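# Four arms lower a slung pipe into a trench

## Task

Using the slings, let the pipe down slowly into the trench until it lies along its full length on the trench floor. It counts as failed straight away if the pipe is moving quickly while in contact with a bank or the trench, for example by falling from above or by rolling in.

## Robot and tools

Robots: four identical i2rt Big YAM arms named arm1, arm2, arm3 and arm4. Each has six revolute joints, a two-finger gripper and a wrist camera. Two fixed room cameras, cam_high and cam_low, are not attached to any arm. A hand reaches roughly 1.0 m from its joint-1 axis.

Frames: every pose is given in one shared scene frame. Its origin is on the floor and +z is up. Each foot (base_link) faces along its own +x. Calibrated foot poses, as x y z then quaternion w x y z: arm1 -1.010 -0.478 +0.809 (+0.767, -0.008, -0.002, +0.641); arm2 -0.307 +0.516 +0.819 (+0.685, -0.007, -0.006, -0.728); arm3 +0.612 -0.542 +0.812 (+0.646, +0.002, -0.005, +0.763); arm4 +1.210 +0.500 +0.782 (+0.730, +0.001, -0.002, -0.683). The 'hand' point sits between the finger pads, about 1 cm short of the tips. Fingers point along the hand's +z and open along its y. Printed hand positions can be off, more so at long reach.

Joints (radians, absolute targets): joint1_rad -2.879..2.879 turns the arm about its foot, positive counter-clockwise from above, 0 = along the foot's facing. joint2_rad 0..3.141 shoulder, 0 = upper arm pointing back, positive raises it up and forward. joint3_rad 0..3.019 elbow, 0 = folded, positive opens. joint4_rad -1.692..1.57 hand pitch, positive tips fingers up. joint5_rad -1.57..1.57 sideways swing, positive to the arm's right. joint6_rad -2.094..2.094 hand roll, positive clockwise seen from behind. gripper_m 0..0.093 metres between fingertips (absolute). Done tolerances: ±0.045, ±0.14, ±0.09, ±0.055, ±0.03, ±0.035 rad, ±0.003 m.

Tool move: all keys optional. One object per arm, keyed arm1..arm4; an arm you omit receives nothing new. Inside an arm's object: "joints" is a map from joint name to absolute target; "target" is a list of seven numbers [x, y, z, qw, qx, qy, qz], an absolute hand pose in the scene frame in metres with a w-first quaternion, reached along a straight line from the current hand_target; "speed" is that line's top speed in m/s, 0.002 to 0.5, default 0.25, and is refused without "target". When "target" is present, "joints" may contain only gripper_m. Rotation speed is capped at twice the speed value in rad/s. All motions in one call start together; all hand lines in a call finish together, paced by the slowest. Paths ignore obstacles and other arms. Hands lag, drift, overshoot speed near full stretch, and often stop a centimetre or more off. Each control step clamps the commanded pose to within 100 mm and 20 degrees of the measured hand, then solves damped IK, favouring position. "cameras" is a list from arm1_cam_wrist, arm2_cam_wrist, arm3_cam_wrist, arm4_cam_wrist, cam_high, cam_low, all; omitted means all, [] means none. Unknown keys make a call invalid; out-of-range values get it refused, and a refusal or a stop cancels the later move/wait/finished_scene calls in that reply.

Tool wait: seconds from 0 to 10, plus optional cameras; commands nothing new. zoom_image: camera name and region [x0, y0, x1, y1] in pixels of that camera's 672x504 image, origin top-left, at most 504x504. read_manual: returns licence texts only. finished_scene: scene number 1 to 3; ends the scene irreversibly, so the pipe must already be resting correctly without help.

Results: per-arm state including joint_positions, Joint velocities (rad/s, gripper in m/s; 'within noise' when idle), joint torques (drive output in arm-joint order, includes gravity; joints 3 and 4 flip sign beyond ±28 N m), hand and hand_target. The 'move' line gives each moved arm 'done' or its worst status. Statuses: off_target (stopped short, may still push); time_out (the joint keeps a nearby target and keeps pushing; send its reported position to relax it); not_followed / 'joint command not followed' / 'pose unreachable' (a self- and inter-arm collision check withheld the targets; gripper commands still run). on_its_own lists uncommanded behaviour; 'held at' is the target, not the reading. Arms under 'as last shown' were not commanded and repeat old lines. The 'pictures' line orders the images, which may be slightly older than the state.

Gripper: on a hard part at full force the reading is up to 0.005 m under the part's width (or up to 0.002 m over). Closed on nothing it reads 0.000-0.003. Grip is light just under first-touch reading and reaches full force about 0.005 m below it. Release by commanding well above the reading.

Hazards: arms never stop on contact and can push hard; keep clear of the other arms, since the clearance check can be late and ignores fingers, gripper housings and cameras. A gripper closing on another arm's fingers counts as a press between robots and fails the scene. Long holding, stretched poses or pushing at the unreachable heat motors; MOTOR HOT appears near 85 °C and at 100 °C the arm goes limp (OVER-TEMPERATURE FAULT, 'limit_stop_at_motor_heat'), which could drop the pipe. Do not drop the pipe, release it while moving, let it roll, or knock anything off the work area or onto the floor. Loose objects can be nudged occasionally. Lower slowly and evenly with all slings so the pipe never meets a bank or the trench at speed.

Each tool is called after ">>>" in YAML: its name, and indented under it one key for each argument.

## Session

>>> move:
  cameras: ["cam_high","cam_low"]

Scene clock: 0.00 s.
Joint torques (N m): no reading
Heat: arm1: hottest joint2_rad 31 °C; arm2: hottest joint3_rad 30 °C; arm3: hottest joint2_rad 29 °C; arm4: hottest joint3_rad 30 °C.
Joint velocities: within noise
arm1.joint_positions: joint1_rad=+0.181 joint2_rad=+0.602 joint3_rad=+1.316 joint4_rad=-1.375 joint5_rad=-0.192 joint6_rad=-0.163 gripper_m=+0.09396
arm1.joint_status: not commanded
arm1.hand: x=-1.0501 y=-0.2454 z=+1.3080 quat_wxyz=(-0.278, +0.713, -0.545, -0.341) (m; scene frame)
arm1.hand_target: x=-1.0502 y=-0.2475 z=+1.3183 quat_wxyz=(-0.286, +0.710, -0.541, -0.348) (m; scene frame)
arm1.hand_status: not commanded
arm2.joint_positions: joint1_rad=-0.039 joint2_rad=+0.499 joint3_rad=+1.459 joint4_rad=-1.321 joint5_rad=-0.112 joint6_rad=+0.052 gripper_m=+0.09396
arm2.joint_status: not commanded
arm2.hand: x=-0.3042 y=+0.3551 z=+1.4198 quat_wxyz=(-0.429, -0.599, -0.556, +0.384) (m; scene frame)
arm2.hand_target: x=-0.3038 y=+0.3587 z=+1.4302 quat_wxyz=(-0.436, -0.593, -0.552, +0.392) (m; scene frame)
arm2.hand_status: not commanded
arm3.joint_positions: joint1_rad=+0.407 joint2_rad=+0.468 joint3_rad=+1.336 joint4_rad=-1.245 joint5_rad=-0.228 joint6_rad=-0.247 gripper_m=+0.09396
arm3.joint_status: not commanded
arm3.hand: x=+0.4772 y=-0.4122 z=+1.3771 quat_wxyz=(-0.254, +0.787, -0.239, -0.508) (m; scene frame)
arm3.hand_target: x=+0.4794 y=-0.4157 z=+1.3869 quat_wxyz=(-0.260, +0.782, -0.236, -0.516) (m; scene frame)
arm3.hand_status: not commanded
arm4.joint_positions: joint1_rad=+0.227 joint2_rad=+0.629 joint3_rad=+1.327 joint4_rad=-1.242 joint5_rad=-0.022 joint6_rad=+0.203 gripper_m=+0.09396
arm4.joint_status: not commanded
arm4.hand: x=+1.2851 y=+0.2546 z=+1.3092 quat_wxyz=(-0.429, -0.584, -0.645, +0.243) (m; scene frame)
arm4.hand_target: x=+1.2844 y=+0.2567 z=+1.3242 quat_wxyz=(-0.441, -0.578, -0.639, +0.250) (m; scene frame)
arm4.hand_status: not commanded
pictures: cam_high, cam_low

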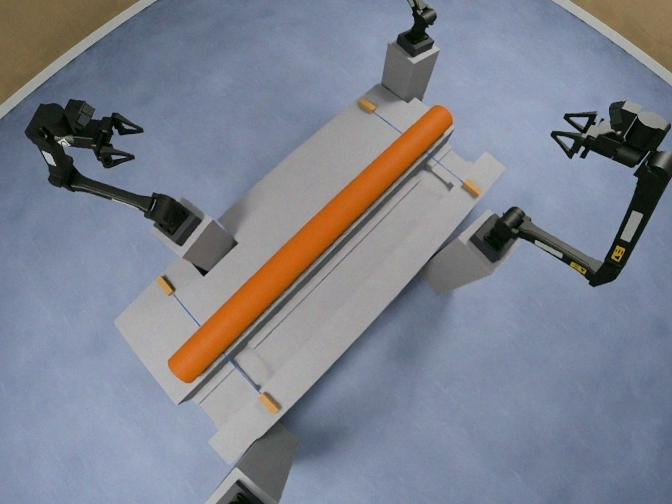

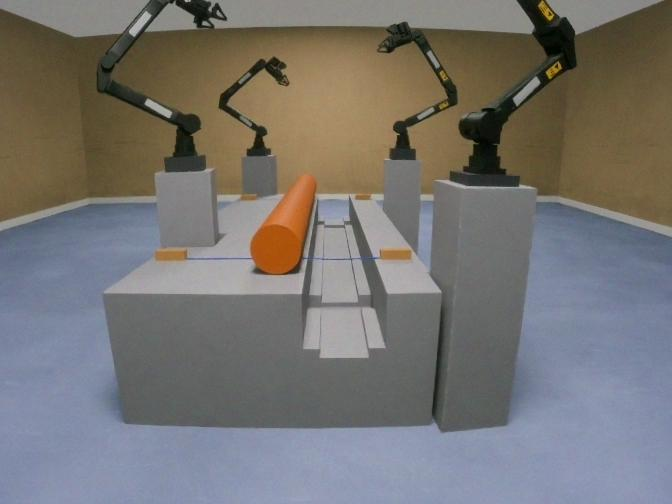

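>>> move:
  arm1: {"target":[-0.650,-0.500,0.65,-0.2008,0.678,-0.678,-0.2008],"speed":0.4}
  arm2: {"target":[-0.714,0.290,0.66,0.2008,0.678,0.678,-0.2008],"speed":0.4}
  arm3: {"target":[0.885,-0.500,0.65,-0.2008,0.678,-0.678,-0.2008],"speed":0.4}
  arm4: {"target":[0.855,0.266,0.667,0.2008,0.678,0.678,-0.2008],"speed":0.4}
  cameras: ["arm1_cam_wrist","arm2_cam_wrist","arm3_cam_wrist","arm4_cam_wrist"]

Scene clock: 5.50 s.
Joint torques (N m): arm1=[-0.15 -14.1 3.22 0.27 -0.39 0.11] | arm2=[0.5 -17.32 5.22 0.38 -0.53 0.03] | arm3=[1.44 6.65 10.39 0.76 0.35 0.06] | arm4=[-0.21 -14.04 4.62 1.17 -0.3 0]
Heat: arm1: hottest joint2_rad 31 °C; arm2: hottest joint3_rad 30 °C; arm3: hottest joint2_rad 29 °C; arm4: hottest joint5_rad 31 °C.
move: arm1 done; arm2 off_target; arm3 not_followed; arm4 off_target
Joint velocities: within noise
arm1.joint_positions: joint1_rad=-1.696 joint2_rad=+2.117 joint3_rad=+0.850 joint4_rad=-0.524 joint5_rad=-0.552 joint6_rad=-1.945 gripper_m=+0.09396
arm1.joint_status: not commanded
arm1.hand: x=-0.6543 y=-0.4964 z=+0.6533 quat_wxyz=(-0.200, +0.682, -0.673, -0.205) (m; scene frame)
arm1.hand_target: x=-0.6501 y=-0.5000 z=+0.6501 quat_wxyz=(-0.201, +0.678, -0.678, -0.201) (m; scene frame)
arm1.hand_status: done (0.007 m and 0.8 deg from the pose sent, 0.811 m and 24.2 deg at the start)
arm2.joint_positions: joint1_rad=-1.208 joint2_rad=+2.152 joint3_rad=+0.902 joint4_rad=-0.175 joint5_rad=-0.529 joint6_rad=-1.196 gripper_m=+0.09396
arm2.joint_status: not commanded
arm2.hand: x=-0.7010 y=+0.3003 z=+0.6510 quat_wxyz=(-0.210, -0.690, -0.668, +0.183) (m; scene frame)
arm2.hand_target: x=-0.7137 y=+0.2901 z=+0.6603 quat_wxyz=(-0.201, -0.678, -0.678, +0.201) (m; scene frame)
arm2.hand_status: off_target (0.019 m and 3.0 deg from the pose sent, 0.866 m and 37.7 deg at the start)
arm3.joint_positions: joint1_rad=+0.402 joint2_rad=+0.015 joint3_rad=+0.508 joint4_rad=-1.689 joint5_rad=+0.662 joint6_rad=+0.211 gripper_m=+0.09396
arm3.joint_status: not commanded
arm3.on_its_own: joint2_rad is held at +0.015, not at its first target +0.467; joint3_rad is held at +0.541, not at its first target +1.354; joint4_rad is held at -1.687, not at its first target -1.241; joint5_rad is held at +0.662, not at its first target -0.228; joint6_rad is held at +0.211, not at its first target -0.247
arm3.hand: x=+0.6702 y=-0.4389 z=+1.0032 quat_wxyz=(-0.367, +0.726, -0.579, -0.041) (m; scene frame)
arm3.hand_target: x=+0.6695 y=-0.4384 z=+1.0167 quat_wxyz=(-0.372, +0.722, -0.580, -0.057) (m; scene frame)
arm3.hand_status: not_followed (0.418 m and 29.3 deg from the pose sent, 0.838 m and 63.7 deg at the start; pose on its path clipped on 67 of 88 steps; a joint's target at an end of its range on 66 of 88 steps)
arm4.joint_positions: joint1_rad=-1.252 joint2_rad=+1.958 joint3_rad=+0.730 joint4_rad=-0.153 joint5_rad=-0.526 joint6_rad=-1.115 gripper_m=+0.09396
arm4.joint_status: not commanded
arm4.hand: x=+0.8736 y=+0.2705 z=+0.6583 quat_wxyz=(-0.211, -0.687, -0.673, +0.177) (m; scene frame)
arm4.hand_target: x=+0.8554 y=+0.2662 z=+0.6674 quat_wxyz=(-0.201, -0.678, -0.678, +0.201) (m; scene frame)
arm4.hand_status: off_target (0.021 m and 3.2 deg from the pose sent, 0.773 m and 29.0 deg at the start)
pictures: arm1_cam_wrist, arm2_cam_wrist, arm3_cam_wrist, arm4_cam_wrist
pose unreachable (arm3 arm): on one or more control steps of this call this arm could not follow its commanded pose, so it was not sent that pose on those steps. On the call's last step it was still not sent that pose. It may still have moved: this result reports where it is.
cause: moving toward the commanded pose would bring two parts of the arm too close to each other (its shoulder (the part past joint 1) and its fingers).

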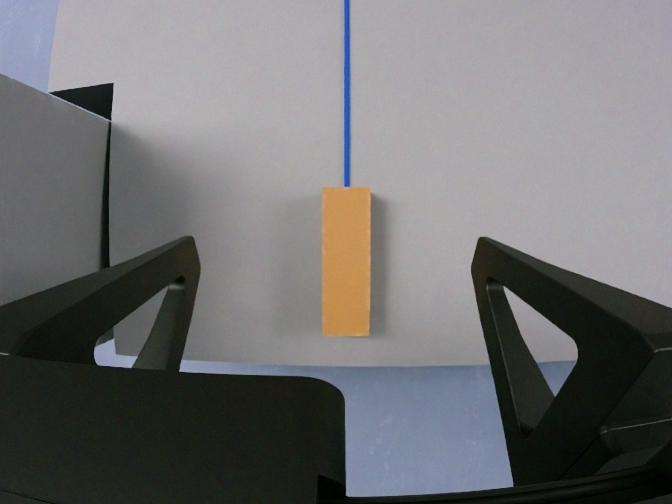

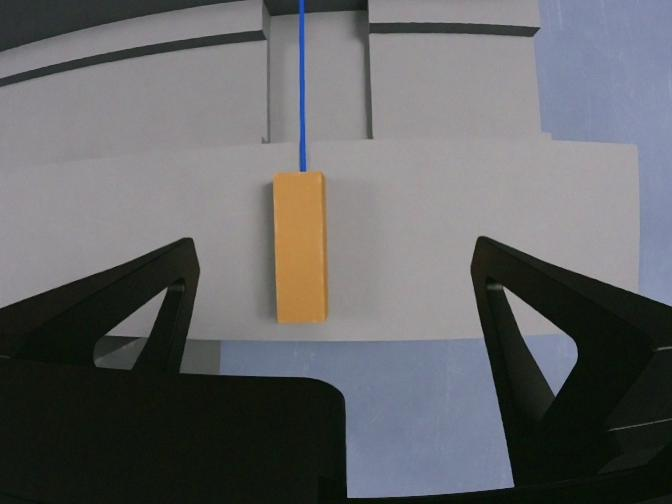

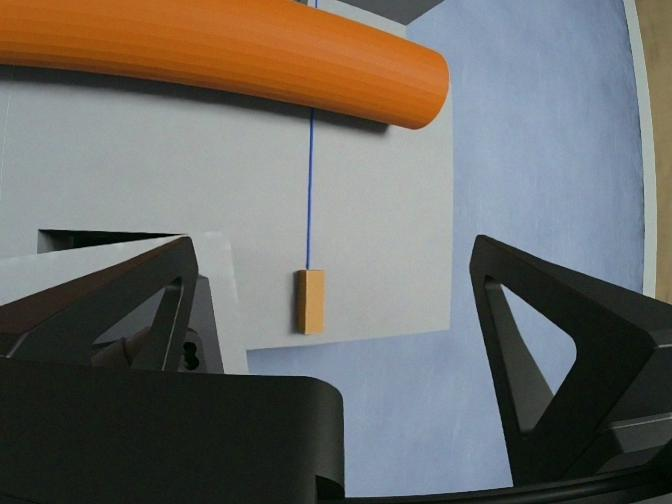

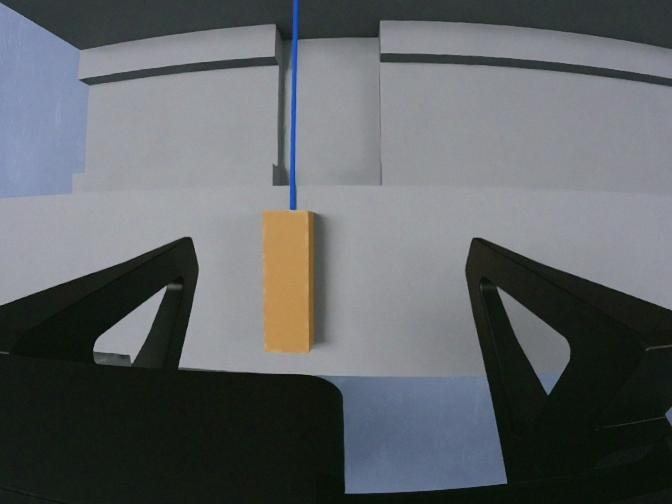

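>>> move:
  arm1: {"target":[-0.6597,-0.490,0.452,-0.2008,0.678,-0.678,-0.2008],"speed":0.18}
  arm2: {"target":[-0.680,0.287,0.452,0.2008,0.678,0.678,-0.2008],"speed":0.18}
  arm4: {"target":[0.9036,0.285,0.452,0.2008,0.678,0.678,-0.2008],"speed":0.18}
  arm3: {"joints":{"joint1_rad":-1.6,"joint2_rad":1.5,"joint3_rad":1.2,"joint4_rad":-0.5,"joint5_rad":-0.4,"joint6_rad":-1.5}}
  cameras: []

>>> move:
  arm3: {"target":[0.895,-0.500,0.65,-0.2008,0.678,-0.678,-0.2008],"speed":0.4}
  cameras: ["arm1_cam_wrist","arm2_cam_wrist","arm3_cam_wrist","arm4_cam_wrist"]

Scene clock: 17.53 s.
Joint torques (N m): arm1=[0.62 -15.27 0.2 0.53 -0.54 0.12] | arm2=[0.62 -14.68 2.58 0.49 -0.09 0.29] | arm3=[1.85 -18.43 9.99 1.77 -0.57 0] | arm4=[0.15 -11.52 0.47 0.91 0.07 0.12]
Heat: arm1: hottest joint2_rad 32 °C; arm2: hottest joint2_rad 31 °C; arm3: hottest joint2_rad 30 °C; arm4: hottest joint5_rad 31 °C.
move: arm1 done; arm2 off_target; arm3 done; arm4 off_target
Joint velocities: within noise
arm1.joint_positions: joint1_rad=-1.690 joint2_rad=+2.664 joint3_rad=+1.072 joint4_rad=-0.173 joint5_rad=-0.553 joint6_rad=-1.922 gripper_m=+0.09396
arm1.joint_status: not commanded
arm1.hand: x=-0.6556 y=-0.4945 z=+0.4600 quat_wxyz=(-0.203, +0.679, -0.677, -0.197) (m; scene frame)
arm1.hand_target: x=-0.6598 y=-0.4901 z=+0.4523 quat_wxyz=(-0.201, +0.678, -0.678, -0.201) (m; scene frame)
arm1.hand_status: done (0.010 m and 0.6 deg from the pose sent, 0.202 m and 0.8 deg at the start)
arm2.joint_positions: joint1_rad=-1.185 joint2_rad=+2.678 joint3_rad=+1.077 joint4_rad=+0.226 joint5_rad=-0.535 joint6_rad=-1.190 gripper_m=+0.09396
arm2.joint_status: not commanded
arm2.hand: x=-0.6802 y=+0.2929 z=+0.4632 quat_wxyz=(-0.204, -0.678, -0.676, +0.202) (m; scene frame)
arm2.hand_target: x=-0.6797 y=+0.2873 z=+0.4525 quat_wxyz=(-0.201, -0.678, -0.678, +0.201) (m; scene frame)
arm2.hand_status: off_target (0.013 m and 0.5 deg from the pose sent, 0.201 m and 3.0 deg at the start)
arm3.joint_positions: joint1_rad=-1.608 joint2_rad=+1.510 joint3_rad=+1.186 joint4_rad=-0.513 joint5_rad=-0.397 joint6_rad=-1.493 gripper_m=+0.09397
arm3.joint_status: all done
arm3.hand: x=+1.1826 y=-0.4047 z=+1.0333 quat_wxyz=(-0.393, +0.710, -0.579, +0.077) (m; scene frame)
arm3.hand_target: x=+1.1864 y=-0.3989 z=+1.0484 quat_wxyz=(-0.406, +0.712, -0.566, +0.088) (m; scene frame)
arm3.hand_status: not commanded
arm4.joint_positions: joint1_rad=-1.257 joint2_rad=+2.582 joint3_rad=+0.840 joint4_rad=+0.415 joint5_rad=-0.537 joint6_rad=-1.130 gripper_m=+0.09396
arm4.joint_status: not commanded
arm4.hand: x=+0.9025 y=+0.2817 z=+0.4637 quat_wxyz=(-0.204, -0.675, -0.678, +0.205) (m; scene frame)
arm4.hand_target: x=+0.9038 y=+0.2851 z=+0.4524 quat_wxyz=(-0.201, -0.678, -0.678, +0.201) (m; scene frame)
arm4.hand_status: off_target (0.012 m and 0.7 deg from the pose sent, 0.209 m and 3.2 deg at the start)
pictures: none
No camera images: "cameras" was empty.

Scene clock: 19.67 s.
Joint torques (N m): arm1=[1.03 -15.03 0.14 0.62 -0.52 0.1] | arm2=[0.67 -14.74 2.59 0.46 -0.09 0.29] | arm3=[1.08 -15.15 1.03 0.06 -0.61 -0.09] | arm4=[0.09 -11.52 0.44 0.9 0.08 0.13]
Heat: arm1: hottest joint2_rad 32 °C; arm2: hottest joint2_rad 31 °C; arm3: hottest joint2_rad 30 °C; arm4: hottest joint5_rad 31 °C.
move: arm3 done
Joint velocities: within noise
arm1, arm2, arm4: as last shown
arm3.joint_positions: joint1_rad=-1.912 joint2_rad=+2.059 joint3_rad=+0.576 joint4_rad=-0.227 joint5_rad=-0.556 joint6_rad=-1.773 gripper_m=+0.09397
arm3.joint_status: not commanded
arm3.hand: x=+0.8869 y=-0.4979 z=+0.6480 quat_wxyz=(-0.193, +0.673, -0.682, -0.211) (m; scene frame)
arm3.hand_target: x=+0.8949 y=-0.4999 z=+0.6501 quat_wxyz=(-0.201, +0.678, -0.678, -0.201) (m; scene frame)
arm3.hand_status: done (0.009 m and 1.6 deg from the pose sent, 0.489 m and 40.7 deg at the start)
pictures: arm1_cam_wrist, arm2_cam_wrist, arm3_cam_wrist, arm4_cam_wrist

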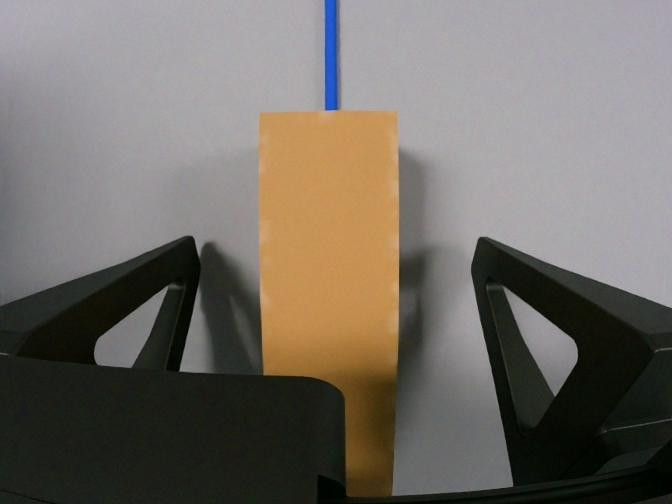

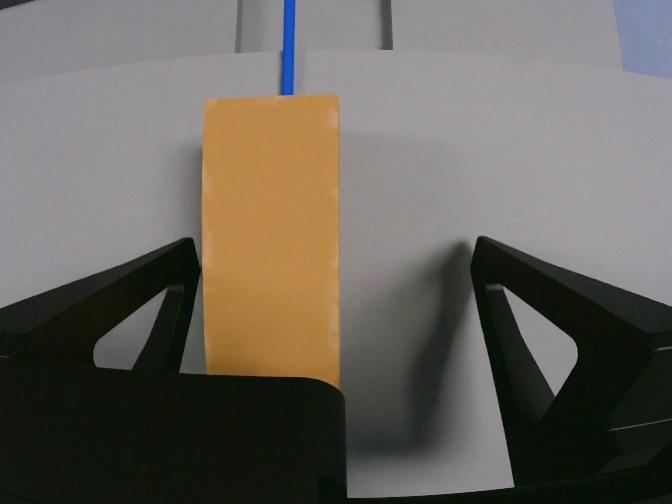

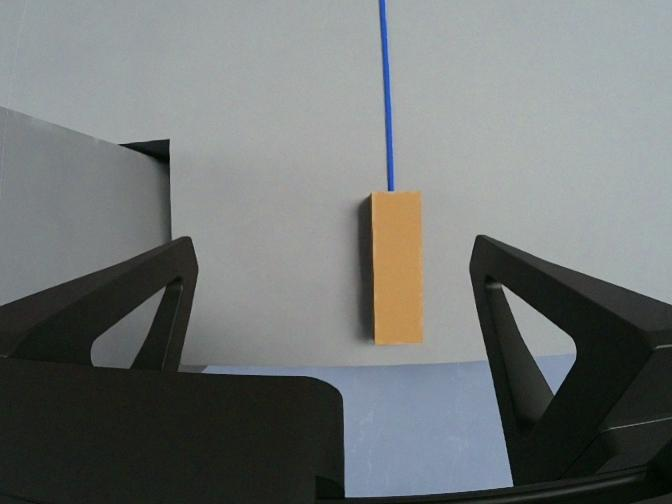

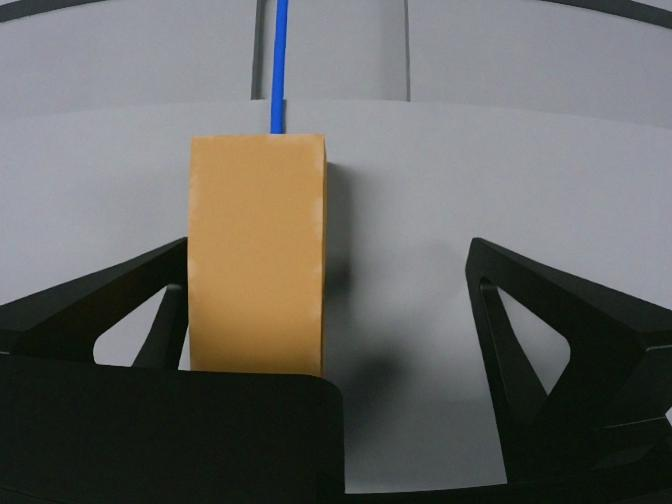

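>>> move:
  arm2: {"target":[-0.663,0.287,0.452,0.2008,0.678,0.678,-0.2008],"speed":0.1}
  arm4: {"target":[0.9246,0.282,0.452,0.2008,0.678,0.678,-0.2008],"speed":0.1}
  arm3: {"target":[0.930,-0.495,0.452,-0.2008,0.678,-0.678,-0.2008],"speed":0.18}
  cameras: ["arm2_cam_wrist","arm3_cam_wrist","arm4_cam_wrist"]

>>> move:
  arm1: {"joints":{"gripper_m":0.02}}
  arm2: {"joints":{"gripper_m":0.02}}
  arm3: {"joints":{"gripper_m":0.02}}
  arm4: {"joints":{"gripper_m":0.02}}
  cameras: ["cam_low"]

Scene clock: 28.90 s.
Joint torques (N m): arm1=[0.5 -15.21 0.18 0.59 -0.48 0.1] | arm2=[1.26 -14.68 -0.2 0.5 -0.29 0.17] | arm3=[2.49 -15.97 -0.34 0.4 -0.4 0.01] | arm4=[2.08 -10.99 -1.16 1.29 0.08 0.23]
Heat: arm1: hottest joint2_rad 32 °C; arm2: hottest joint2_rad 31 °C; arm3: hottest joint2_rad 30 °C; arm4: hottest joint3_rad 30 °C.
move: arm2 off_target; arm3 off_target; arm4 off_target
Joint velocities: within noise
arm1: as last shown
arm2.joint_positions: joint1_rad=-1.179 joint2_rad=+2.681 joint3_rad=+1.066 joint4_rad=+0.276 joint5_rad=-0.527 joint6_rad=-1.164 gripper_m=+0.09396
arm2.joint_status: not commanded
arm2.hand: x=-0.6819 y=+0.2905 z=+0.4635 quat_wxyz=(-0.197, -0.681, -0.672, +0.213) (m; scene frame)
arm2.hand_target: x=-0.6631 y=+0.2877 z=+0.4527 quat_wxyz=(-0.201, -0.678, -0.678, +0.201) (m; scene frame)
arm2.hand_status: off_target (0.022 m and 1.7 deg from the pose sent, 0.021 m and 0.5 deg at the start)
arm3.joint_positions: joint1_rad=-1.900 joint2_rad=+2.663 joint3_rad=+0.940 joint4_rad=+0.057 joint5_rad=-0.564 joint6_rad=-1.748 gripper_m=+0.09397
arm3.joint_status: not commanded
arm3.hand: x=+0.9343 y=-0.4994 z=+0.4622 quat_wxyz=(-0.205, +0.673, -0.682, -0.200) (m; scene frame)
arm3.hand_target: x=+0.9298 y=-0.4952 z=+0.4524 quat_wxyz=(-0.201, +0.678, -0.678, -0.201) (m; scene frame)
arm3.hand_status: off_target (0.012 m and 0.9 deg from the pose sent, 0.201 m and 1.6 deg at the start)
arm4.joint_positions: joint1_rad=-1.255 joint2_rad=+2.590 joint3_rad=+0.814 joint4_rad=+0.480 joint5_rad=-0.529 joint6_rad=-1.104 gripper_m=+0.09396
arm4.joint_status: not commanded
arm4.hand: x=+0.9067 y=+0.2837 z=+0.4643 quat_wxyz=(-0.198, -0.680, -0.673, +0.215) (m; scene frame)
arm4.hand_target: x=+0.9246 y=+0.2828 z=+0.4528 quat_wxyz=(-0.201, -0.678, -0.678, +0.201) (m; scene frame)
arm4.hand_status: off_target (0.022 m and 1.7 deg from the pose sent, 0.025 m and 0.7 deg at the start)
pictures: arm2_cam_wrist, arm3_cam_wrist, arm4_cam_wrist

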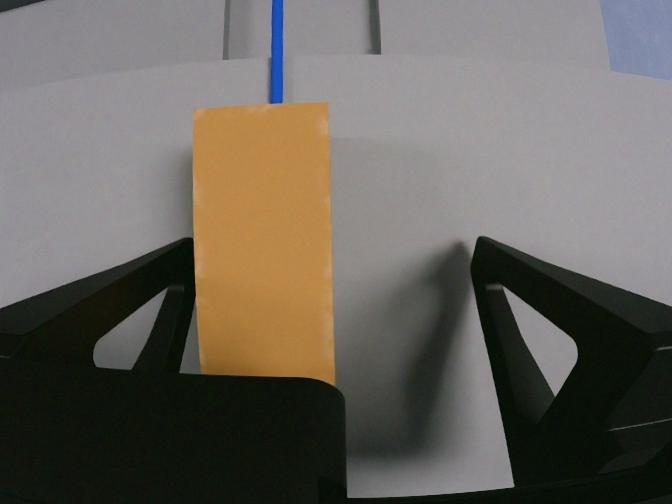

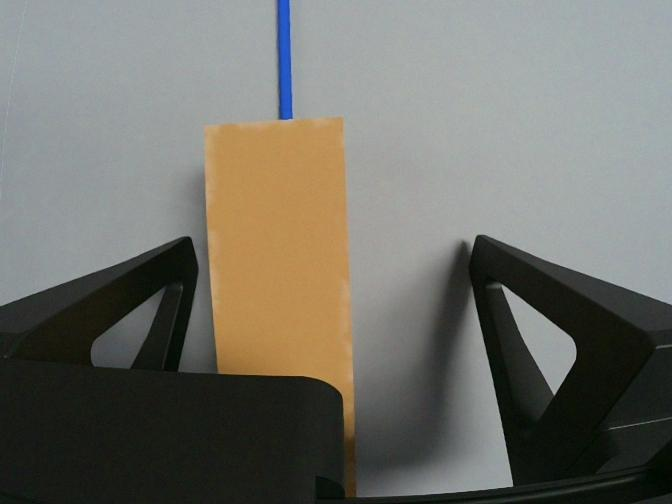

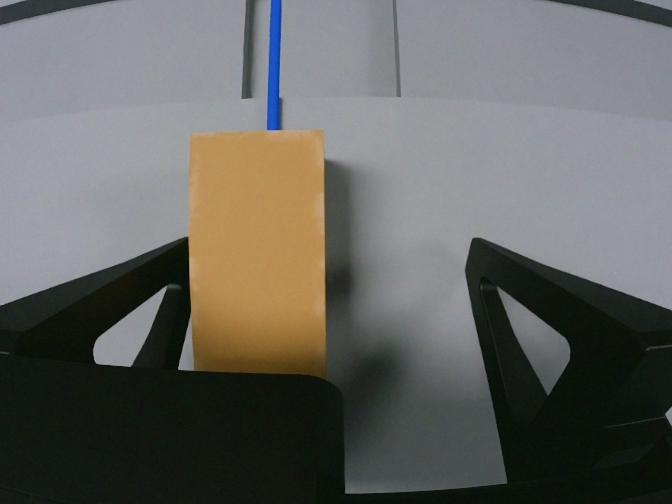

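Scene clock: 29.57 s.
Joint torques (N m): arm1=[0.62 -14.68 0.14 0.55 -0.45 0.12] | arm2=[0.44 -14.68 0.21 0.51 -0.17 0.15] | arm3=[1.9 -15.79 -0.34 0.4 -0.33 -0.01] | arm4=[1.03 -11.22 -0.79 1.14 0.3 0.19]
Heat: arm1: hottest joint2_rad 32 °C; arm2: hottest joint2_rad 31 °C; arm3: hottest joint2_rad 30 °C; arm4: hottest joint3_rad 30 °C.
move: arm1 off_target; arm2 off_target; arm3 off_target; arm4 off_target
Joint velocities: within noise
arm1.joint_positions: joint1_rad=-1.690 joint2_rad=+2.664 joint3_rad=+1.072 joint4_rad=-0.173 joint5_rad=-0.554 joint6_rad=-1.922 gripper_m=+0.03386
arm1.joint_status: gripper_m off_target (ended at +0.03389, target +0.02000)
arm1.hand: x=-0.6556 y=-0.4943 z=+0.4601 quat_wxyz=(-0.204, +0.679, -0.677, -0.197) (m; scene frame)
arm1.hand_target: x=-0.6598 y=-0.4901 z=+0.4523 quat_wxyz=(-0.201, +0.678, -0.678, -0.201) (m; scene frame)
arm1.hand_status: not commanded
arm2.joint_positions: joint1_rad=-1.168 joint2_rad=+2.683 joint3_rad=+1.061 joint4_rad=+0.277 joint5_rad=-0.529 joint6_rad=-1.162 gripper_m=+0.03433
arm2.joint_status: gripper_m off_target (ended at +0.03437, target +0.02000)
arm2.hand: x=-0.6757 y=+0.2875 z=+0.4629 quat_wxyz=(-0.200, -0.679, -0.675, +0.210) (m; scene frame)
arm2.hand_target: x=-0.6631 y=+0.2877 z=+0.4526 quat_wxyz=(-0.201, -0.678, -0.678, +0.201) (m; scene frame)
arm2.hand_status: not commanded
arm3.joint_positions: joint1_rad=-1.896 joint2_rad=+2.663 joint3_rad=+0.940 joint4_rad=+0.057 joint5_rad=-0.565 joint6_rad=-1.746 gripper_m=+0.03473
arm3.joint_status: gripper_m off_target (ended at +0.03475, target +0.02000)
arm3.hand: x=+0.9342 y=-0.4980 z=+0.4624 quat_wxyz=(-0.205, +0.674, -0.681, -0.201) (m; scene frame)
arm3.hand_target: x=+0.9298 y=-0.4953 z=+0.4524 quat_wxyz=(-0.201, +0.678, -0.678, -0.201) (m; scene frame)
arm3.hand_status: not commanded
arm4.joint_positions: joint1_rad=-1.239 joint2_rad=+2.595 joint3_rad=+0.808 joint4_rad=+0.484 joint5_rad=-0.535 joint6_rad=-1.101 gripper_m=+0.03473
arm4.joint_status: gripper_m off_target (ended at +0.03476, target +0.02000)
arm4.hand: x=+0.9151 y=+0.2800 z=+0.4635 quat_wxyz=(-0.204, -0.676, -0.676, +0.211) (m; scene frame)
arm4.hand_target: x=+0.9246 y=+0.2828 z=+0.4528 quat_wxyz=(-0.201, -0.678, -0.678, +0.201) (m; scene frame)
arm4.hand_status: not commanded
pictures: cam_low

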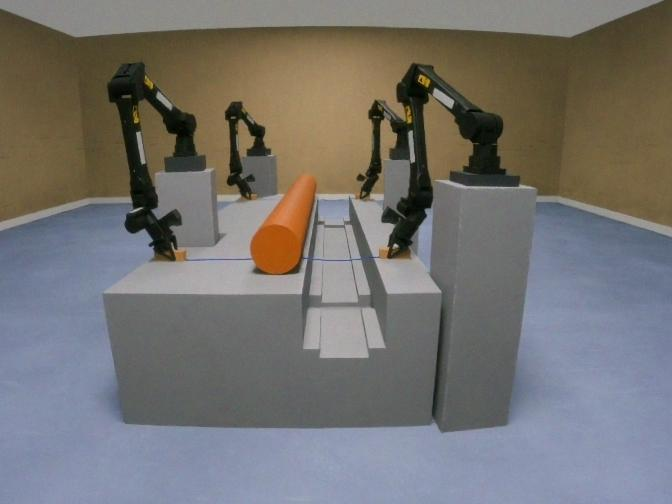

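>>> move:
  arm1: {"target":[-0.662,-0.272,0.732,-0.2008,0.678,-0.678,-0.2008],"speed":0.22}
  arm2: {"target":[-0.684,0.055,0.744,0.2008,0.678,0.678,-0.2008],"speed":0.22}
  arm3: {"target":[0.928,-0.268,0.734,-0.2008,0.678,-0.678,-0.2008],"speed":0.22}
  arm4: {"target":[0.902,0.054,0.750,0.2008,0.678,0.678,-0.2008],"speed":0.22}
  cameras: []

>>> move:
  arm1: {"target":[-0.655,-0.265,0.802,-0.2008,0.678,-0.678,-0.2008],"speed":0.06}
  arm2: {"target":[-0.688,0.042,0.817,0.2008,0.678,0.678,-0.2008],"speed":0.06}
  arm3: {"target":[0.938,-0.255,0.806,-0.2008,0.678,-0.678,-0.2008],"speed":0.06}
  arm4: {"target":[0.895,0.038,0.833,0.2008,0.678,0.678,-0.2008],"speed":0.06}
  cameras: ["cam_high","cam_low"]

Scene clock: 48.17 s.
Joint torques (N m): arm1=[-0.03 -13.27 4.6 0.36 -0.42 0.11] | arm2=[-0.21 -19.72 9.83 -0.12 -0.39 0.21] | arm3=[1.08 -15.5 5.49 0.29 -0.47 0.09] | arm4=[0.62 -16.62 8.14 0.57 -0.14 0.32]
Heat: arm1: hottest joint2_rad 33 °C; arm2: hottest joint2_rad 31 °C; arm3: hottest joint2_rad 31 °C; arm4: hottest joint3_rad 30 °C.
move: arm1 done; arm2 off_target; arm3 off_target; arm4 off_target
Joint velocities: within noise
arm1.joint_positions: joint1_rad=-1.080 joint2_rad=+1.833 joint3_rad=+0.713 joint4_rad=-0.257 joint5_rad=-0.559 joint6_rad=-1.211 gripper_m=+0.03387
arm1.joint_status: not commanded
arm1.hand: x=-0.6619 y=-0.2712 z=+0.7310 quat_wxyz=(-0.205, +0.682, -0.673, -0.199) (m; scene frame)
arm1.hand_target: x=-0.6621 y=-0.2720 z=+0.7320 quat_wxyz=(-0.201, +0.678, -0.678, -0.201) (m; scene frame)
arm1.hand_status: done (0.001 m and 0.9 deg from the pose sent, 0.351 m and 0.5 deg at the start)
arm2.joint_positions: joint1_rad=-0.740 joint2_rad=+2.078 joint3_rad=+1.127 joint4_rad=-0.241 joint5_rad=-0.390 joint6_rad=-0.721 gripper_m=+0.03433
arm2.joint_status: not commanded
arm2.hand: x=-0.6734 y=+0.0692 z=+0.7289 quat_wxyz=(-0.200, -0.681, -0.679, +0.186) (m; scene frame)
arm2.hand_target: x=-0.6835 y=+0.0554 z=+0.7443 quat_wxyz=(-0.201, -0.678, -0.678, +0.201) (m; scene frame)
arm2.hand_status: off_target (0.023 m and 1.7 deg from the pose sent, 0.365 m and 1.1 deg at the start)
arm3.joint_positions: joint1_rad=-1.212 joint2_rad=+1.824 joint3_rad=+0.663 joint4_rad=-0.123 joint5_rad=-0.487 joint6_rad=-0.980 gripper_m=+0.03473
arm3.joint_status: not commanded
arm3.hand: x=+0.9177 y=-0.2728 z=+0.7288 quat_wxyz=(-0.194, +0.681, -0.677, -0.203) (m; scene frame)
arm3.hand_target: x=+0.9278 y=-0.2681 z=+0.7341 quat_wxyz=(-0.201, +0.678, -0.678, -0.201) (m; scene frame)
arm3.hand_status: off_target (0.012 m and 0.9 deg from the pose sent, 0.356 m and 0.8 deg at the start)
arm4.joint_positions: joint1_rad=-0.786 joint2_rad=+1.871 joint3_rad=+0.931 joint4_rad=-0.219 joint5_rad=-0.362 joint6_rad=-0.648 gripper_m=+0.03473
arm4.joint_status: not commanded
arm4.hand: x=+0.9136 y=+0.0704 z=+0.7305 quat_wxyz=(-0.198, -0.680, -0.682, +0.182) (m; scene frame)
arm4.hand_target: x=+0.9025 y=+0.0546 z=+0.7503 quat_wxyz=(-0.201, -0.678, -0.678, +0.201) (m; scene frame)
arm4.hand_status: off_target (0.028 m and 2.3 deg from the pose sent, 0.365 m and 1.2 deg at the start)
pictures: none
No camera images: "cameras" was empty.

Scene clock: 50.13 s.
Joint torques (N m): arm1=[0.03 -18.61 8.34 0.06 -1.99 -0.06] | arm2=[0.15 -24.12 13.76 -0.02 -0.92 0.16] | arm3=[1.67 -20.95 9.06 0.38 -1.67 0] | arm4=[0.62 -23.77 12.03 0.65 -0.84 0.2]
Heat: arm1: hottest joint2_rad 33 °C; arm2: hottest joint2_rad 32 °C; arm3: hottest joint2_rad 31 °C; arm4: hottest joint5_rad 31 °C.
move: arm1 off_target; arm2 off_target; arm3 off_target; arm4 off_target
Joint velocities: within noise
arm1.joint_positions: joint1_rad=-1.073 joint2_rad=+1.730 joint3_rad=+0.713 joint4_rad=-0.468 joint5_rad=-0.521 joint6_rad=-1.190 gripper_m=+0.03387
arm1.joint_status: not commanded
arm1.hand: x=-0.6863 y=-0.2819 z=+0.7579 quat_wxyz=(-0.148, +0.672, -0.696, -0.208) (m; scene frame)
arm1.hand_target: x=-0.6569 y=-0.2657 z=+0.8008 quat_wxyz=(-0.201, +0.679, -0.677, -0.201) (m; scene frame)
arm1.hand_status: off_target (0.057 m and 6.5 deg from the pose sent, 0.072 m and 0.9 deg at the start)
arm2.joint_positions: joint1_rad=-0.731 joint2_rad=+2.006 joint3_rad=+1.134 joint4_rad=-0.419 joint5_rad=-0.373 joint6_rad=-0.705 gripper_m=+0.03433
arm2.joint_status: not commanded
arm2.hand: x=-0.6577 y=+0.0819 z=+0.7556 quat_wxyz=(-0.194, -0.698, -0.675, +0.137) (m; scene frame)
arm2.hand_target: x=-0.6846 y=+0.0455 z=+0.8185 quat_wxyz=(-0.201, -0.678, -0.678, +0.201) (m; scene frame)
arm2.hand_status: off_target (0.079 m and 7.7 deg from the pose sent, 0.093 m and 1.7 deg at the start)
arm3.joint_positions: joint1_rad=-1.202 joint2_rad=+1.710 joint3_rad=+0.688 joint4_rad=-0.364 joint5_rad=-0.454 joint6_rad=-0.955 gripper_m=+0.03473
arm3.joint_status: not commanded
arm3.hand: x=+0.9038 y=-0.2825 z=+0.7611 quat_wxyz=(-0.139, +0.672, -0.698, -0.203) (m; scene frame)
arm3.hand_target: x=+0.9357 y=-0.2567 z=+0.8060 quat_wxyz=(-0.201, +0.679, -0.678, -0.201) (m; scene frame)
arm3.hand_status: off_target (0.063 m and 7.4 deg from the pose sent, 0.082 m and 0.9 deg at the start)
arm4.joint_positions: joint1_rad=-0.776 joint2_rad=+1.813 joint3_rad=+0.964 joint4_rad=-0.445 joint5_rad=-0.340 joint6_rad=-0.630 gripper_m=+0.03473
arm4.joint_status: not commanded
arm4.hand: x=+0.9299 y=+0.0871 z=+0.7497 quat_wxyz=(-0.184, -0.702, -0.678, +0.115) (m; scene frame)
arm4.hand_target: x=+0.9005 y=+0.0447 z=+0.8313 quat_wxyz=(-0.201, -0.677, -0.679, +0.201) (m; scene frame)
arm4.hand_status: off_target (0.103 m and 10.4 deg from the pose sent, 0.109 m and 2.2 deg at the start; pose on its path clipped on 17 of 59 steps)
pictures: cam_high, cam_low

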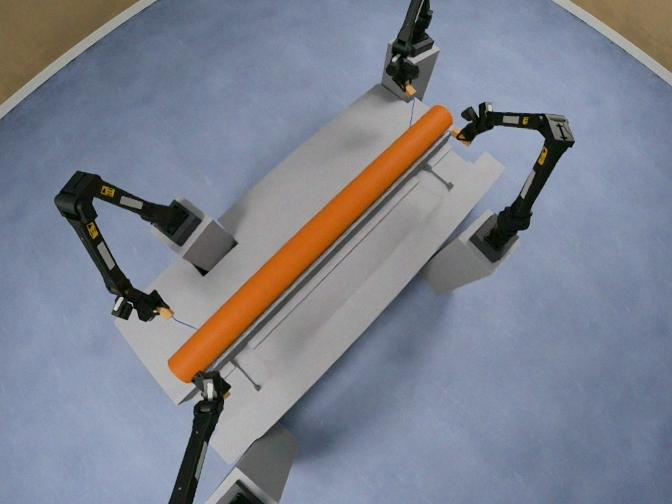

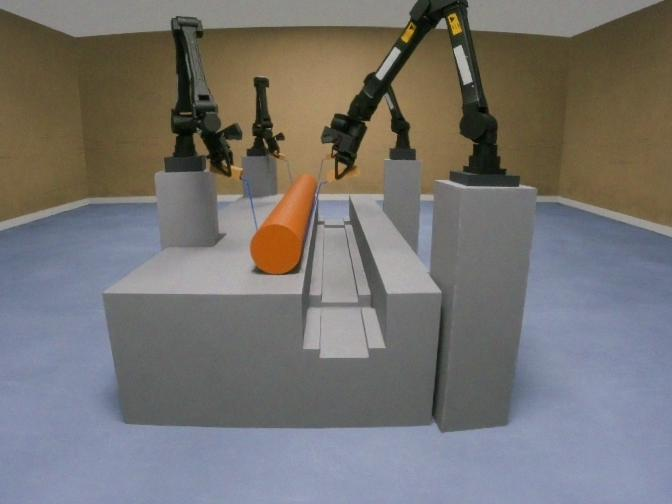

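>>> move:
  arm1: {"joints":{"joint2_rad":1.60}}
  arm2: {"joints":{"joint2_rad":1.875}}
  arm3: {"joints":{"joint2_rad":1.58}}
  arm4: {"joints":{"joint2_rad":1.67}}
  cameras: []

>>> move:
  arm1: {"joints":{"joint2_rad":1.49}}
  arm2: {"joints":{"joint2_rad":1.78}}
  arm3: {"joints":{"joint2_rad":1.47}}
  arm4: {"joints":{"joint2_rad":1.565}}
  cameras: ["cam_low"]

Scene clock: 55.27 s.
Joint torques (N m): arm1=[-0.73 -18.67 8.75 0.29 -2.34 -0.04] | arm2=[-0.5 -28.16 13.93 0.32 -1.7 0.11] | arm3=[1.32 -21.83 9.43 0.66 -1.97 -0.01] | arm4=[0.56 -25.82 12.14 0.88 -1.25 0.2]
Heat: arm1: hottest joint2_rad 33 °C; arm2: hottest joint2_rad 33 °C; arm3: hottest joint2_rad 32 °C; arm4: hottest joint3_rad 31 °C.
move: arm1 done; arm2 done; arm3 done; arm4 done
Joint velocities: within noise
arm1.joint_positions: joint1_rad=-1.070 joint2_rad=+1.680 joint3_rad=+0.713 joint4_rad=-0.476 joint5_rad=-0.512 joint6_rad=-1.189 gripper_m=+0.03387
arm1.joint_status: all done
arm1.hand: x=-0.6797 y=-0.2798 z=+0.7747 quat_wxyz=(-0.164, +0.676, -0.691, -0.196) (m; scene frame)
arm1.hand_target: x=-0.6506 y=-0.2635 z=+0.8210 quat_wxyz=(-0.223, +0.682, -0.670, -0.189) (m; scene frame)
arm1.hand_status: not commanded
arm2.joint_positions: joint1_rad=-0.723 joint2_rad=+1.989 joint3_rad=+1.134 joint4_rad=-0.427 joint5_rad=-0.355 joint6_rad=-0.700 gripper_m=+0.03433
arm2.joint_status: all done
arm2.hand: x=-0.6575 y=+0.0801 z=+0.7627 quat_wxyz=(-0.186, -0.699, -0.677, +0.140) (m; scene frame)
arm2.hand_target: x=-0.6899 y=+0.0406 z=+0.8560 quat_wxyz=(-0.201, -0.668, -0.678, +0.232) (m; scene frame)
arm2.hand_status: not commanded
arm3.joint_positions: joint1_rad=-1.197 joint2_rad=+1.664 joint3_rad=+0.688 joint4_rad=-0.370 joint5_rad=-0.448 joint6_rad=-0.954 gripper_m=+0.03473
arm3.joint_status: all done
arm3.hand: x=+0.9089 y=-0.2784 z=+0.7773 quat_wxyz=(-0.157, +0.676, -0.693, -0.196) (m; scene frame)
arm3.hand_target: x=+0.9422 y=-0.2529 z=+0.8305 quat_wxyz=(-0.228, +0.680, -0.669, -0.194) (m; scene frame)
arm3.hand_status: not commanded
arm4.joint_positions: joint1_rad=-0.774 joint2_rad=+1.795 joint3_rad=+0.964 joint4_rad=-0.452 joint5_rad=-0.328 joint6_rad=-0.627 gripper_m=+0.03473
arm4.joint_status: all done
arm4.hand: x=+0.9283 y=+0.0867 z=+0.7573 quat_wxyz=(-0.179, -0.702, -0.678, +0.121) (m; scene frame)
arm4.hand_target: x=+0.8986 y=+0.0426 z=+0.8529 quat_wxyz=(-0.203, -0.671, -0.678, +0.220) (m; scene frame)
arm4.hand_status: not commanded
pictures: none
No camera images: "cameras" was empty.

Scene clock: 56.30 s.
Joint torques (N m): arm1=[-0.62 -18.08 9.89 0.88 -2.39 0.01] | arm2=[-0.44 -27.81 14.67 1.14 -1.79 0.11] | arm3=[1.03 -20.13 10.33 1.44 -1.97 0] | arm4=[0.62 -23.94 12.86 1.85 -1.3 0.18]
Heat: arm1: hottest joint2_rad 33 °C; arm2: hottest joint2_rad 33 °C; arm3: hottest joint2_rad 32 °C; arm4: hottest joint3_rad 31 °C.
move: arm1 done; arm2 done; arm3 done; arm4 done
Joint velocities: within noise
arm1.joint_positions: joint1_rad=-1.067 joint2_rad=+1.566 joint3_rad=+0.713 joint4_rad=-0.489 joint5_rad=-0.512 joint6_rad=-1.189 gripper_m=+0.03387
arm1.joint_status: all done
arm1.hand: x=-0.6680 y=-0.2741 z=+0.8154 quat_wxyz=(-0.207, +0.683, -0.678, -0.174) (m; scene frame)
arm1.hand_target: x=-0.6408 y=-0.2595 z=+0.8645 quat_wxyz=(-0.269, +0.687, -0.654, -0.165) (m; scene frame)
arm1.hand_status: not commanded
arm2.joint_positions: joint1_rad=-0.723 joint2_rad=+1.895 joint3_rad=+1.134 joint4_rad=-0.445 joint5_rad=-0.352 joint6_rad=-0.699 gripper_m=+0.03433
arm2.joint_status: all done
arm2.hand: x=-0.6662 y=+0.0727 z=+0.8123 quat_wxyz=(-0.185, -0.690, -0.677, +0.177) (m; scene frame)
arm2.hand_target: x=-0.6948 y=+0.0365 z=+0.9122 quat_wxyz=(-0.201, -0.653, -0.675, +0.277) (m; scene frame)
arm2.hand_status: not commanded
arm3.joint_positions: joint1_rad=-1.194 joint2_rad=+1.547 joint3_rad=+0.688 joint4_rad=-0.383 joint5_rad=-0.447 joint6_rad=-0.954 gripper_m=+0.03473
arm3.joint_status: all done
arm3.hand: x=+0.9203 y=-0.2708 z=+0.8202 quat_wxyz=(-0.205, +0.680, -0.679, -0.184) (m; scene frame)
arm3.hand_target: x=+0.9508 y=-0.2480 z=+0.8761 quat_wxyz=(-0.279, +0.682, -0.652, -0.180) (m; scene frame)
arm3.hand_status: not commanded
arm4.joint_positions: joint1_rad=-0.774 joint2_rad=+1.680 joint3_rad=+0.964 joint4_rad=-0.473 joint5_rad=-0.327 joint6_rad=-0.627 gripper_m=+0.03473
arm4.joint_status: all done
arm4.hand: x=+0.9214 y=+0.0794 z=+0.8105 quat_wxyz=(-0.183, -0.692, -0.679, +0.166) (m; scene frame)
arm4.hand_target: x=+0.8961 y=+0.0402 z=+0.9087 quat_wxyz=(-0.206, -0.655, -0.675, +0.270) (m; scene frame)
arm4.hand_status: not commanded
pictures: cam_low

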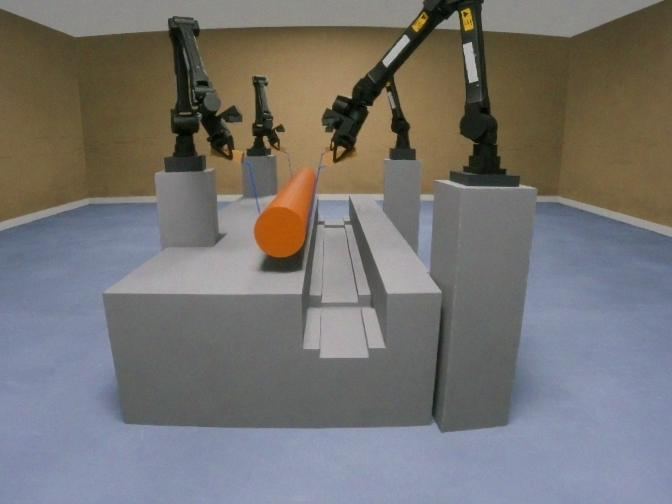

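>>> move:
  arm1: {"target":[-0.646,-0.058,0.89,-0.2008,0.678,-0.678,-0.2008],"speed":0.08}
  arm2: {"target":[-0.708,0.240,0.89,0.2008,0.678,0.678,-0.2008],"speed":0.08}
  arm3: {"target":[0.925,-0.043,0.89,-0.2008,0.678,-0.678,-0.2008],"speed":0.08}
  arm4: {"target":[0.873,0.252,0.88,0.2008,0.678,0.678,-0.2008],"speed":0.08}
  cameras: ["cam_low"]

>>> move:
  arm1: {"target":[-0.646,-0.025,0.655,-0.2008,0.678,-0.678,-0.2008],"speed":0.1}
  arm2: {"target":[-0.706,0.287,0.630,0.2008,0.678,0.678,-0.2008],"speed":0.1}
  arm3: {"target":[0.924,-0.033,0.685,-0.2008,0.678,-0.678,-0.2008],"speed":0.1}
  arm4: {"target":[0.871,0.268,0.667,0.2008,0.678,0.678,-0.2008],"speed":0.1}
  cameras: ["arm1_cam_wrist","arm2_cam_wrist","arm3_cam_wrist","arm4_cam_wrist","cam_low"]

>>> zoom_image:
  camera: "cam_low"
  region: [220, 130, 470, 370]

Scene clock: 65.53 s.
Joint torques (N m): arm1=[-0.5 -20.37 15.12 1.16 -1.91 -0.06] | arm2=[-2.37 -24.18 10.71 -0.53 -2.2 -0.07] | arm3=[1.03 -26.99 13.89 1.05 -1.42 -0.01] | arm4=[-0.91 -20.31 9.37 0.1 -1.83 -0.15]
Heat: arm1: hottest joint2_rad 34 °C; arm2: hottest joint2_rad 35 °C; arm3: hottest joint2_rad 32 °C; arm4: hottest joint3_rad 33 °C.
move: arm1 off_target; arm2 off_target; arm3 off_target; arm4 off_target
Joint velocities: within noise
arm1.joint_positions: joint1_rad=-0.664 joint2_rad=+1.735 joint3_rad=+0.965 joint4_rad=-0.579 joint5_rad=-0.398 joint6_rad=-0.754 gripper_m=+0.03388
arm1.joint_status: not commanded
arm1.hand: x=-0.6993 y=-0.1118 z=+0.8101 quat_wxyz=(-0.113, +0.676, -0.704, -0.187) (m; scene frame)
arm1.hand_target: x=-0.6573 y=-0.0698 z=+0.8861 quat_wxyz=(-0.201, +0.679, -0.677, -0.200) (m; scene frame)
arm1.hand_status: off_target (0.110 m and 10.6 deg from the pose sent, 0.230 m and 3.2 deg at the start; pose on its path clipped on 44 of 113 steps)
arm2.joint_positions: joint1_rad=-1.050 joint2_rad=+1.739 joint3_rad=+0.969 joint4_rad=-0.676 joint5_rad=-0.460 joint6_rad=-1.053 gripper_m=+0.03433
arm2.joint_status: not commanded
arm2.hand: x=-0.6810 y=+0.2467 z=+0.8252 quat_wxyz=(-0.205, -0.696, -0.676, +0.131) (m; scene frame)
arm2.hand_target: x=-0.7059 y=+0.2408 z=+0.8871 quat_wxyz=(-0.199, -0.677, -0.679, +0.201) (m; scene frame)
arm2.hand_status: off_target (0.071 m and 8.2 deg from the pose sent, 0.189 m and 3.5 deg at the start; pose on its path clipped on 42 of 113 steps)
arm3.joint_positions: joint1_rad=-0.819 joint2_rad=+1.814 joint3_rad=+1.057 joint4_rad=-0.535 joint5_rad=-0.312 joint6_rad=-0.576 gripper_m=+0.03473
arm3.joint_status: not commanded
arm3.hand: x=+0.8879 y=-0.0960 z=+0.8081 quat_wxyz=(-0.114, +0.680, -0.702, -0.177) (m; scene frame)
arm3.hand_target: x=+0.9185 y=-0.0523 z=+0.8891 quat_wxyz=(-0.201, +0.679, -0.677, -0.200) (m; scene frame)
arm3.hand_status: off_target (0.104 m and 10.7 deg from the pose sent, 0.238 m and 2.1 deg at the start; pose on its path clipped on 40 of 113 steps)
arm4.joint_positions: joint1_rad=-1.182 joint2_rad=+1.514 joint3_rad=+0.796 joint4_rad=-0.732 joint5_rad=-0.467 joint6_rad=-1.043 gripper_m=+0.03473
arm4.joint_status: not commanded
arm4.hand: x=+0.8990 y=+0.2627 z=+0.8166 quat_wxyz=(-0.206, -0.702, -0.671, +0.123) (m; scene frame)
arm4.hand_target: x=+0.8753 y=+0.2527 z=+0.8766 quat_wxyz=(-0.199, -0.677, -0.679, +0.200) (m; scene frame)
arm4.hand_status: off_target (0.069 m and 9.4 deg from the pose sent, 0.192 m and 4.8 deg at the start; pose on its path clipped on 39 of 113 steps)
pictures: cam_low

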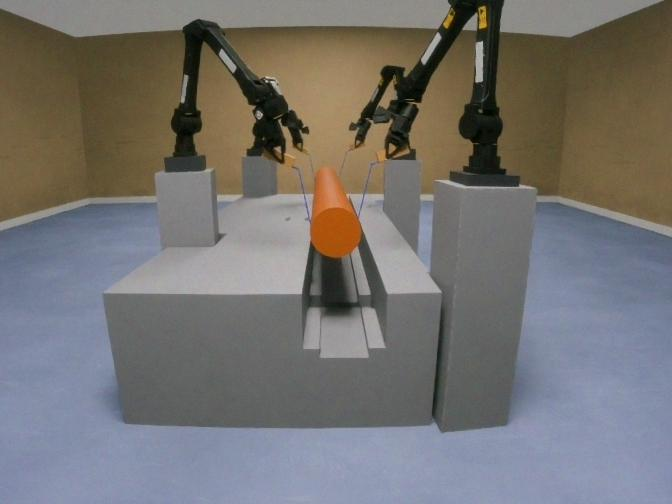

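Scene clock: 68.83 s.
Joint torques (N m): arm1=[-1.32 -24.23 7.65 2.41 -1.82 0.01] | arm2=[-2.67 -21.77 4.29 0.2 -2.09 -0.06] | arm3=[1.2 -28.69 7.8 2.03 -1.22 0.02] | arm4=[-1.26 -19.55 3.64 1.22 -2.1 -0.14]
Heat: arm1: hottest joint3_rad 35 °C; arm2: hottest joint2_rad 35 °C; arm3: hottest joint2_rad 33 °C; arm4: hottest joint5_rad 34 °C.
move: arm1 off_target; arm2 off_target; arm3 off_target; arm4 off_target
Joint velocities: within noise
arm1.joint_positions: joint1_rad=-0.608 joint2_rad=+2.272 joint3_rad=+1.057 joint4_rad=-0.094 joint5_rad=-0.377 joint6_rad=-0.699 gripper_m=+0.03388
arm1.joint_status: not commanded
arm1.hand: x=-0.6899 y=-0.0744 z=+0.6016 quat_wxyz=(-0.122, +0.678, -0.702, -0.183) (m; scene frame)
arm1.hand_target: x=-0.6489 y=-0.0289 z=+0.6575 quat_wxyz=(-0.200, +0.679, -0.677, -0.200) (m; scene frame)
arm1.hand_status: off_target (0.085 m and 9.7 deg from the pose sent, 0.186 m and 10.6 deg at the start)
arm2.joint_positions: joint1_rad=-1.156 joint2_rad=+2.279 joint3_rad=+0.894 joint4_rad=-0.088 joint5_rad=-0.487 joint6_rad=-1.177 gripper_m=+0.03433
arm2.joint_status: not commanded
arm2.hand: x=-0.6663 y=+0.2948 z=+0.5976 quat_wxyz=(-0.207, -0.689, -0.679, +0.146) (m; scene frame)
arm2.hand_target: x=-0.7047 y=+0.2881 z=+0.6295 quat_wxyz=(-0.200, -0.678, -0.679, +0.200) (m; scene frame)
arm2.hand_status: off_target (0.052 m and 6.4 deg from the pose sent, 0.201 m and 8.3 deg at the start)
arm3.joint_positions: joint1_rad=-0.809 joint2_rad=+2.222 joint3_rad=+1.069 joint4_rad=-0.102 joint5_rad=-0.311 joint6_rad=-0.565 gripper_m=+0.03473
arm3.joint_status: not commanded
arm3.hand: x=+0.8917 y=-0.0821 z=+0.6327 quat_wxyz=(-0.130, +0.680, -0.699, -0.181) (m; scene frame)
arm3.hand_target: x=+0.9217 y=-0.0365 z=+0.6873 quat_wxyz=(-0.201, +0.679, -0.678, -0.201) (m; scene frame)
arm3.hand_status: off_target (0.079 m and 8.8 deg from the pose sent, 0.143 m and 10.7 deg at the start)
arm4.joint_positions: joint1_rad=-1.226 joint2_rad=+2.010 joint3_rad=+0.681 joint4_rad=-0.122 joint5_rad=-0.472 joint6_rad=-1.096 gripper_m=+0.03473
arm4.joint_status: not commanded
arm4.hand: x=+0.9089 y=+0.2832 z=+0.6292 quat_wxyz=(-0.203, -0.698, -0.674, +0.132) (m; scene frame)
arm4.hand_target: x=+0.8724 y=+0.2692 z=+0.6657 quat_wxyz=(-0.199, -0.678, -0.679, +0.200) (m; scene frame)
arm4.hand_status: off_target (0.056 m and 8.2 deg from the pose sent, 0.152 m and 9.4 deg at the start)
pictures: arm1_cam_wrist, arm2_cam_wrist, arm3_cam_wrist, arm4_cam_wrist, cam_low

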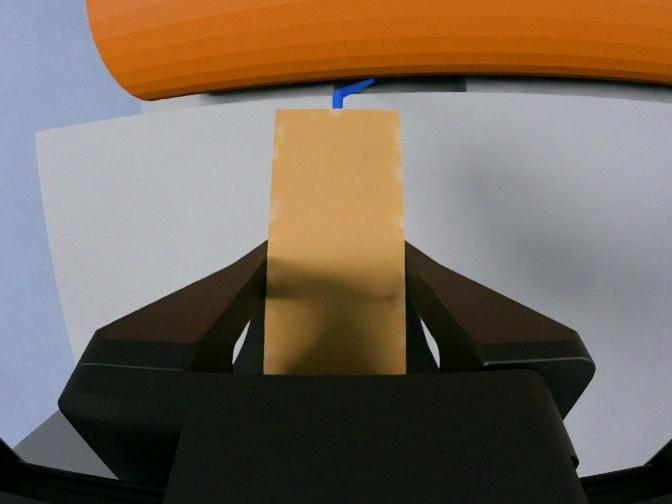

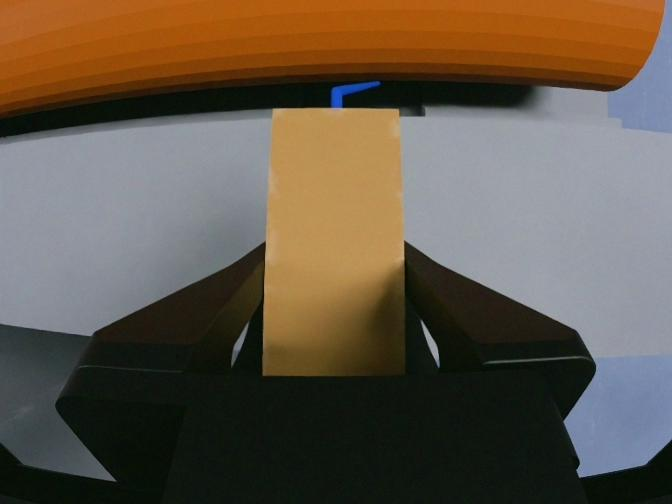

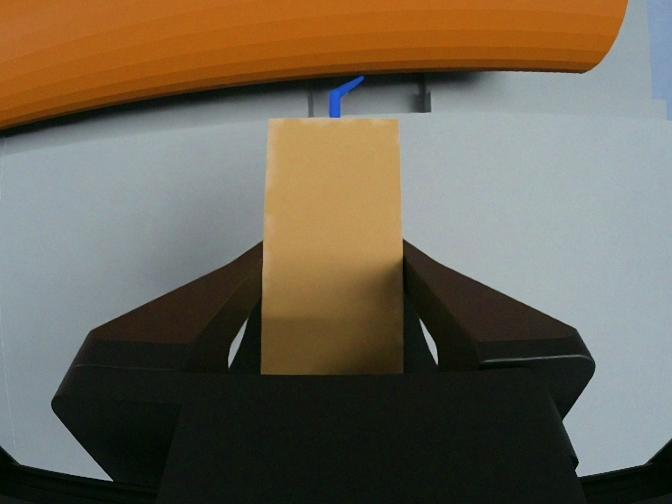

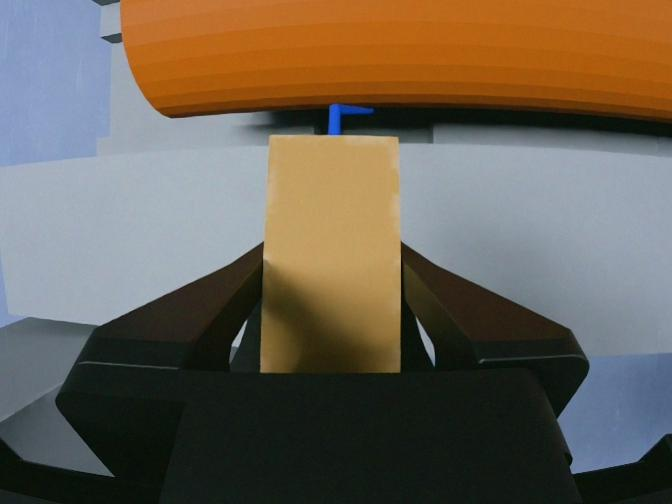

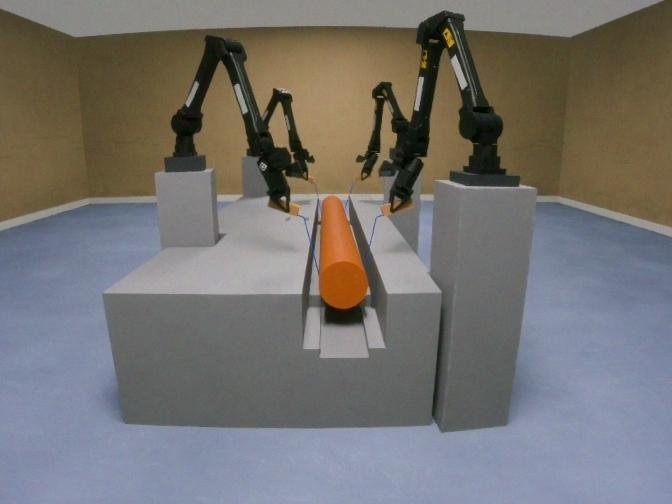

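Scaled by 2.016.

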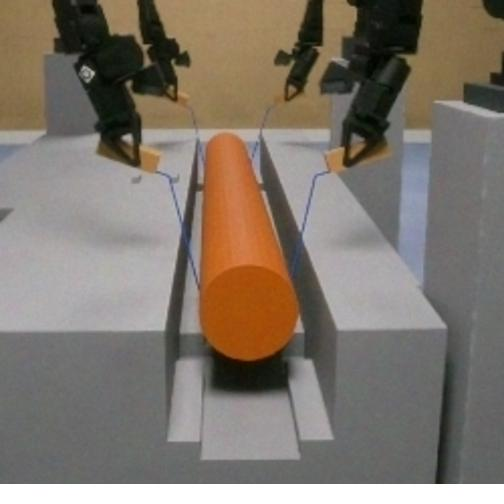

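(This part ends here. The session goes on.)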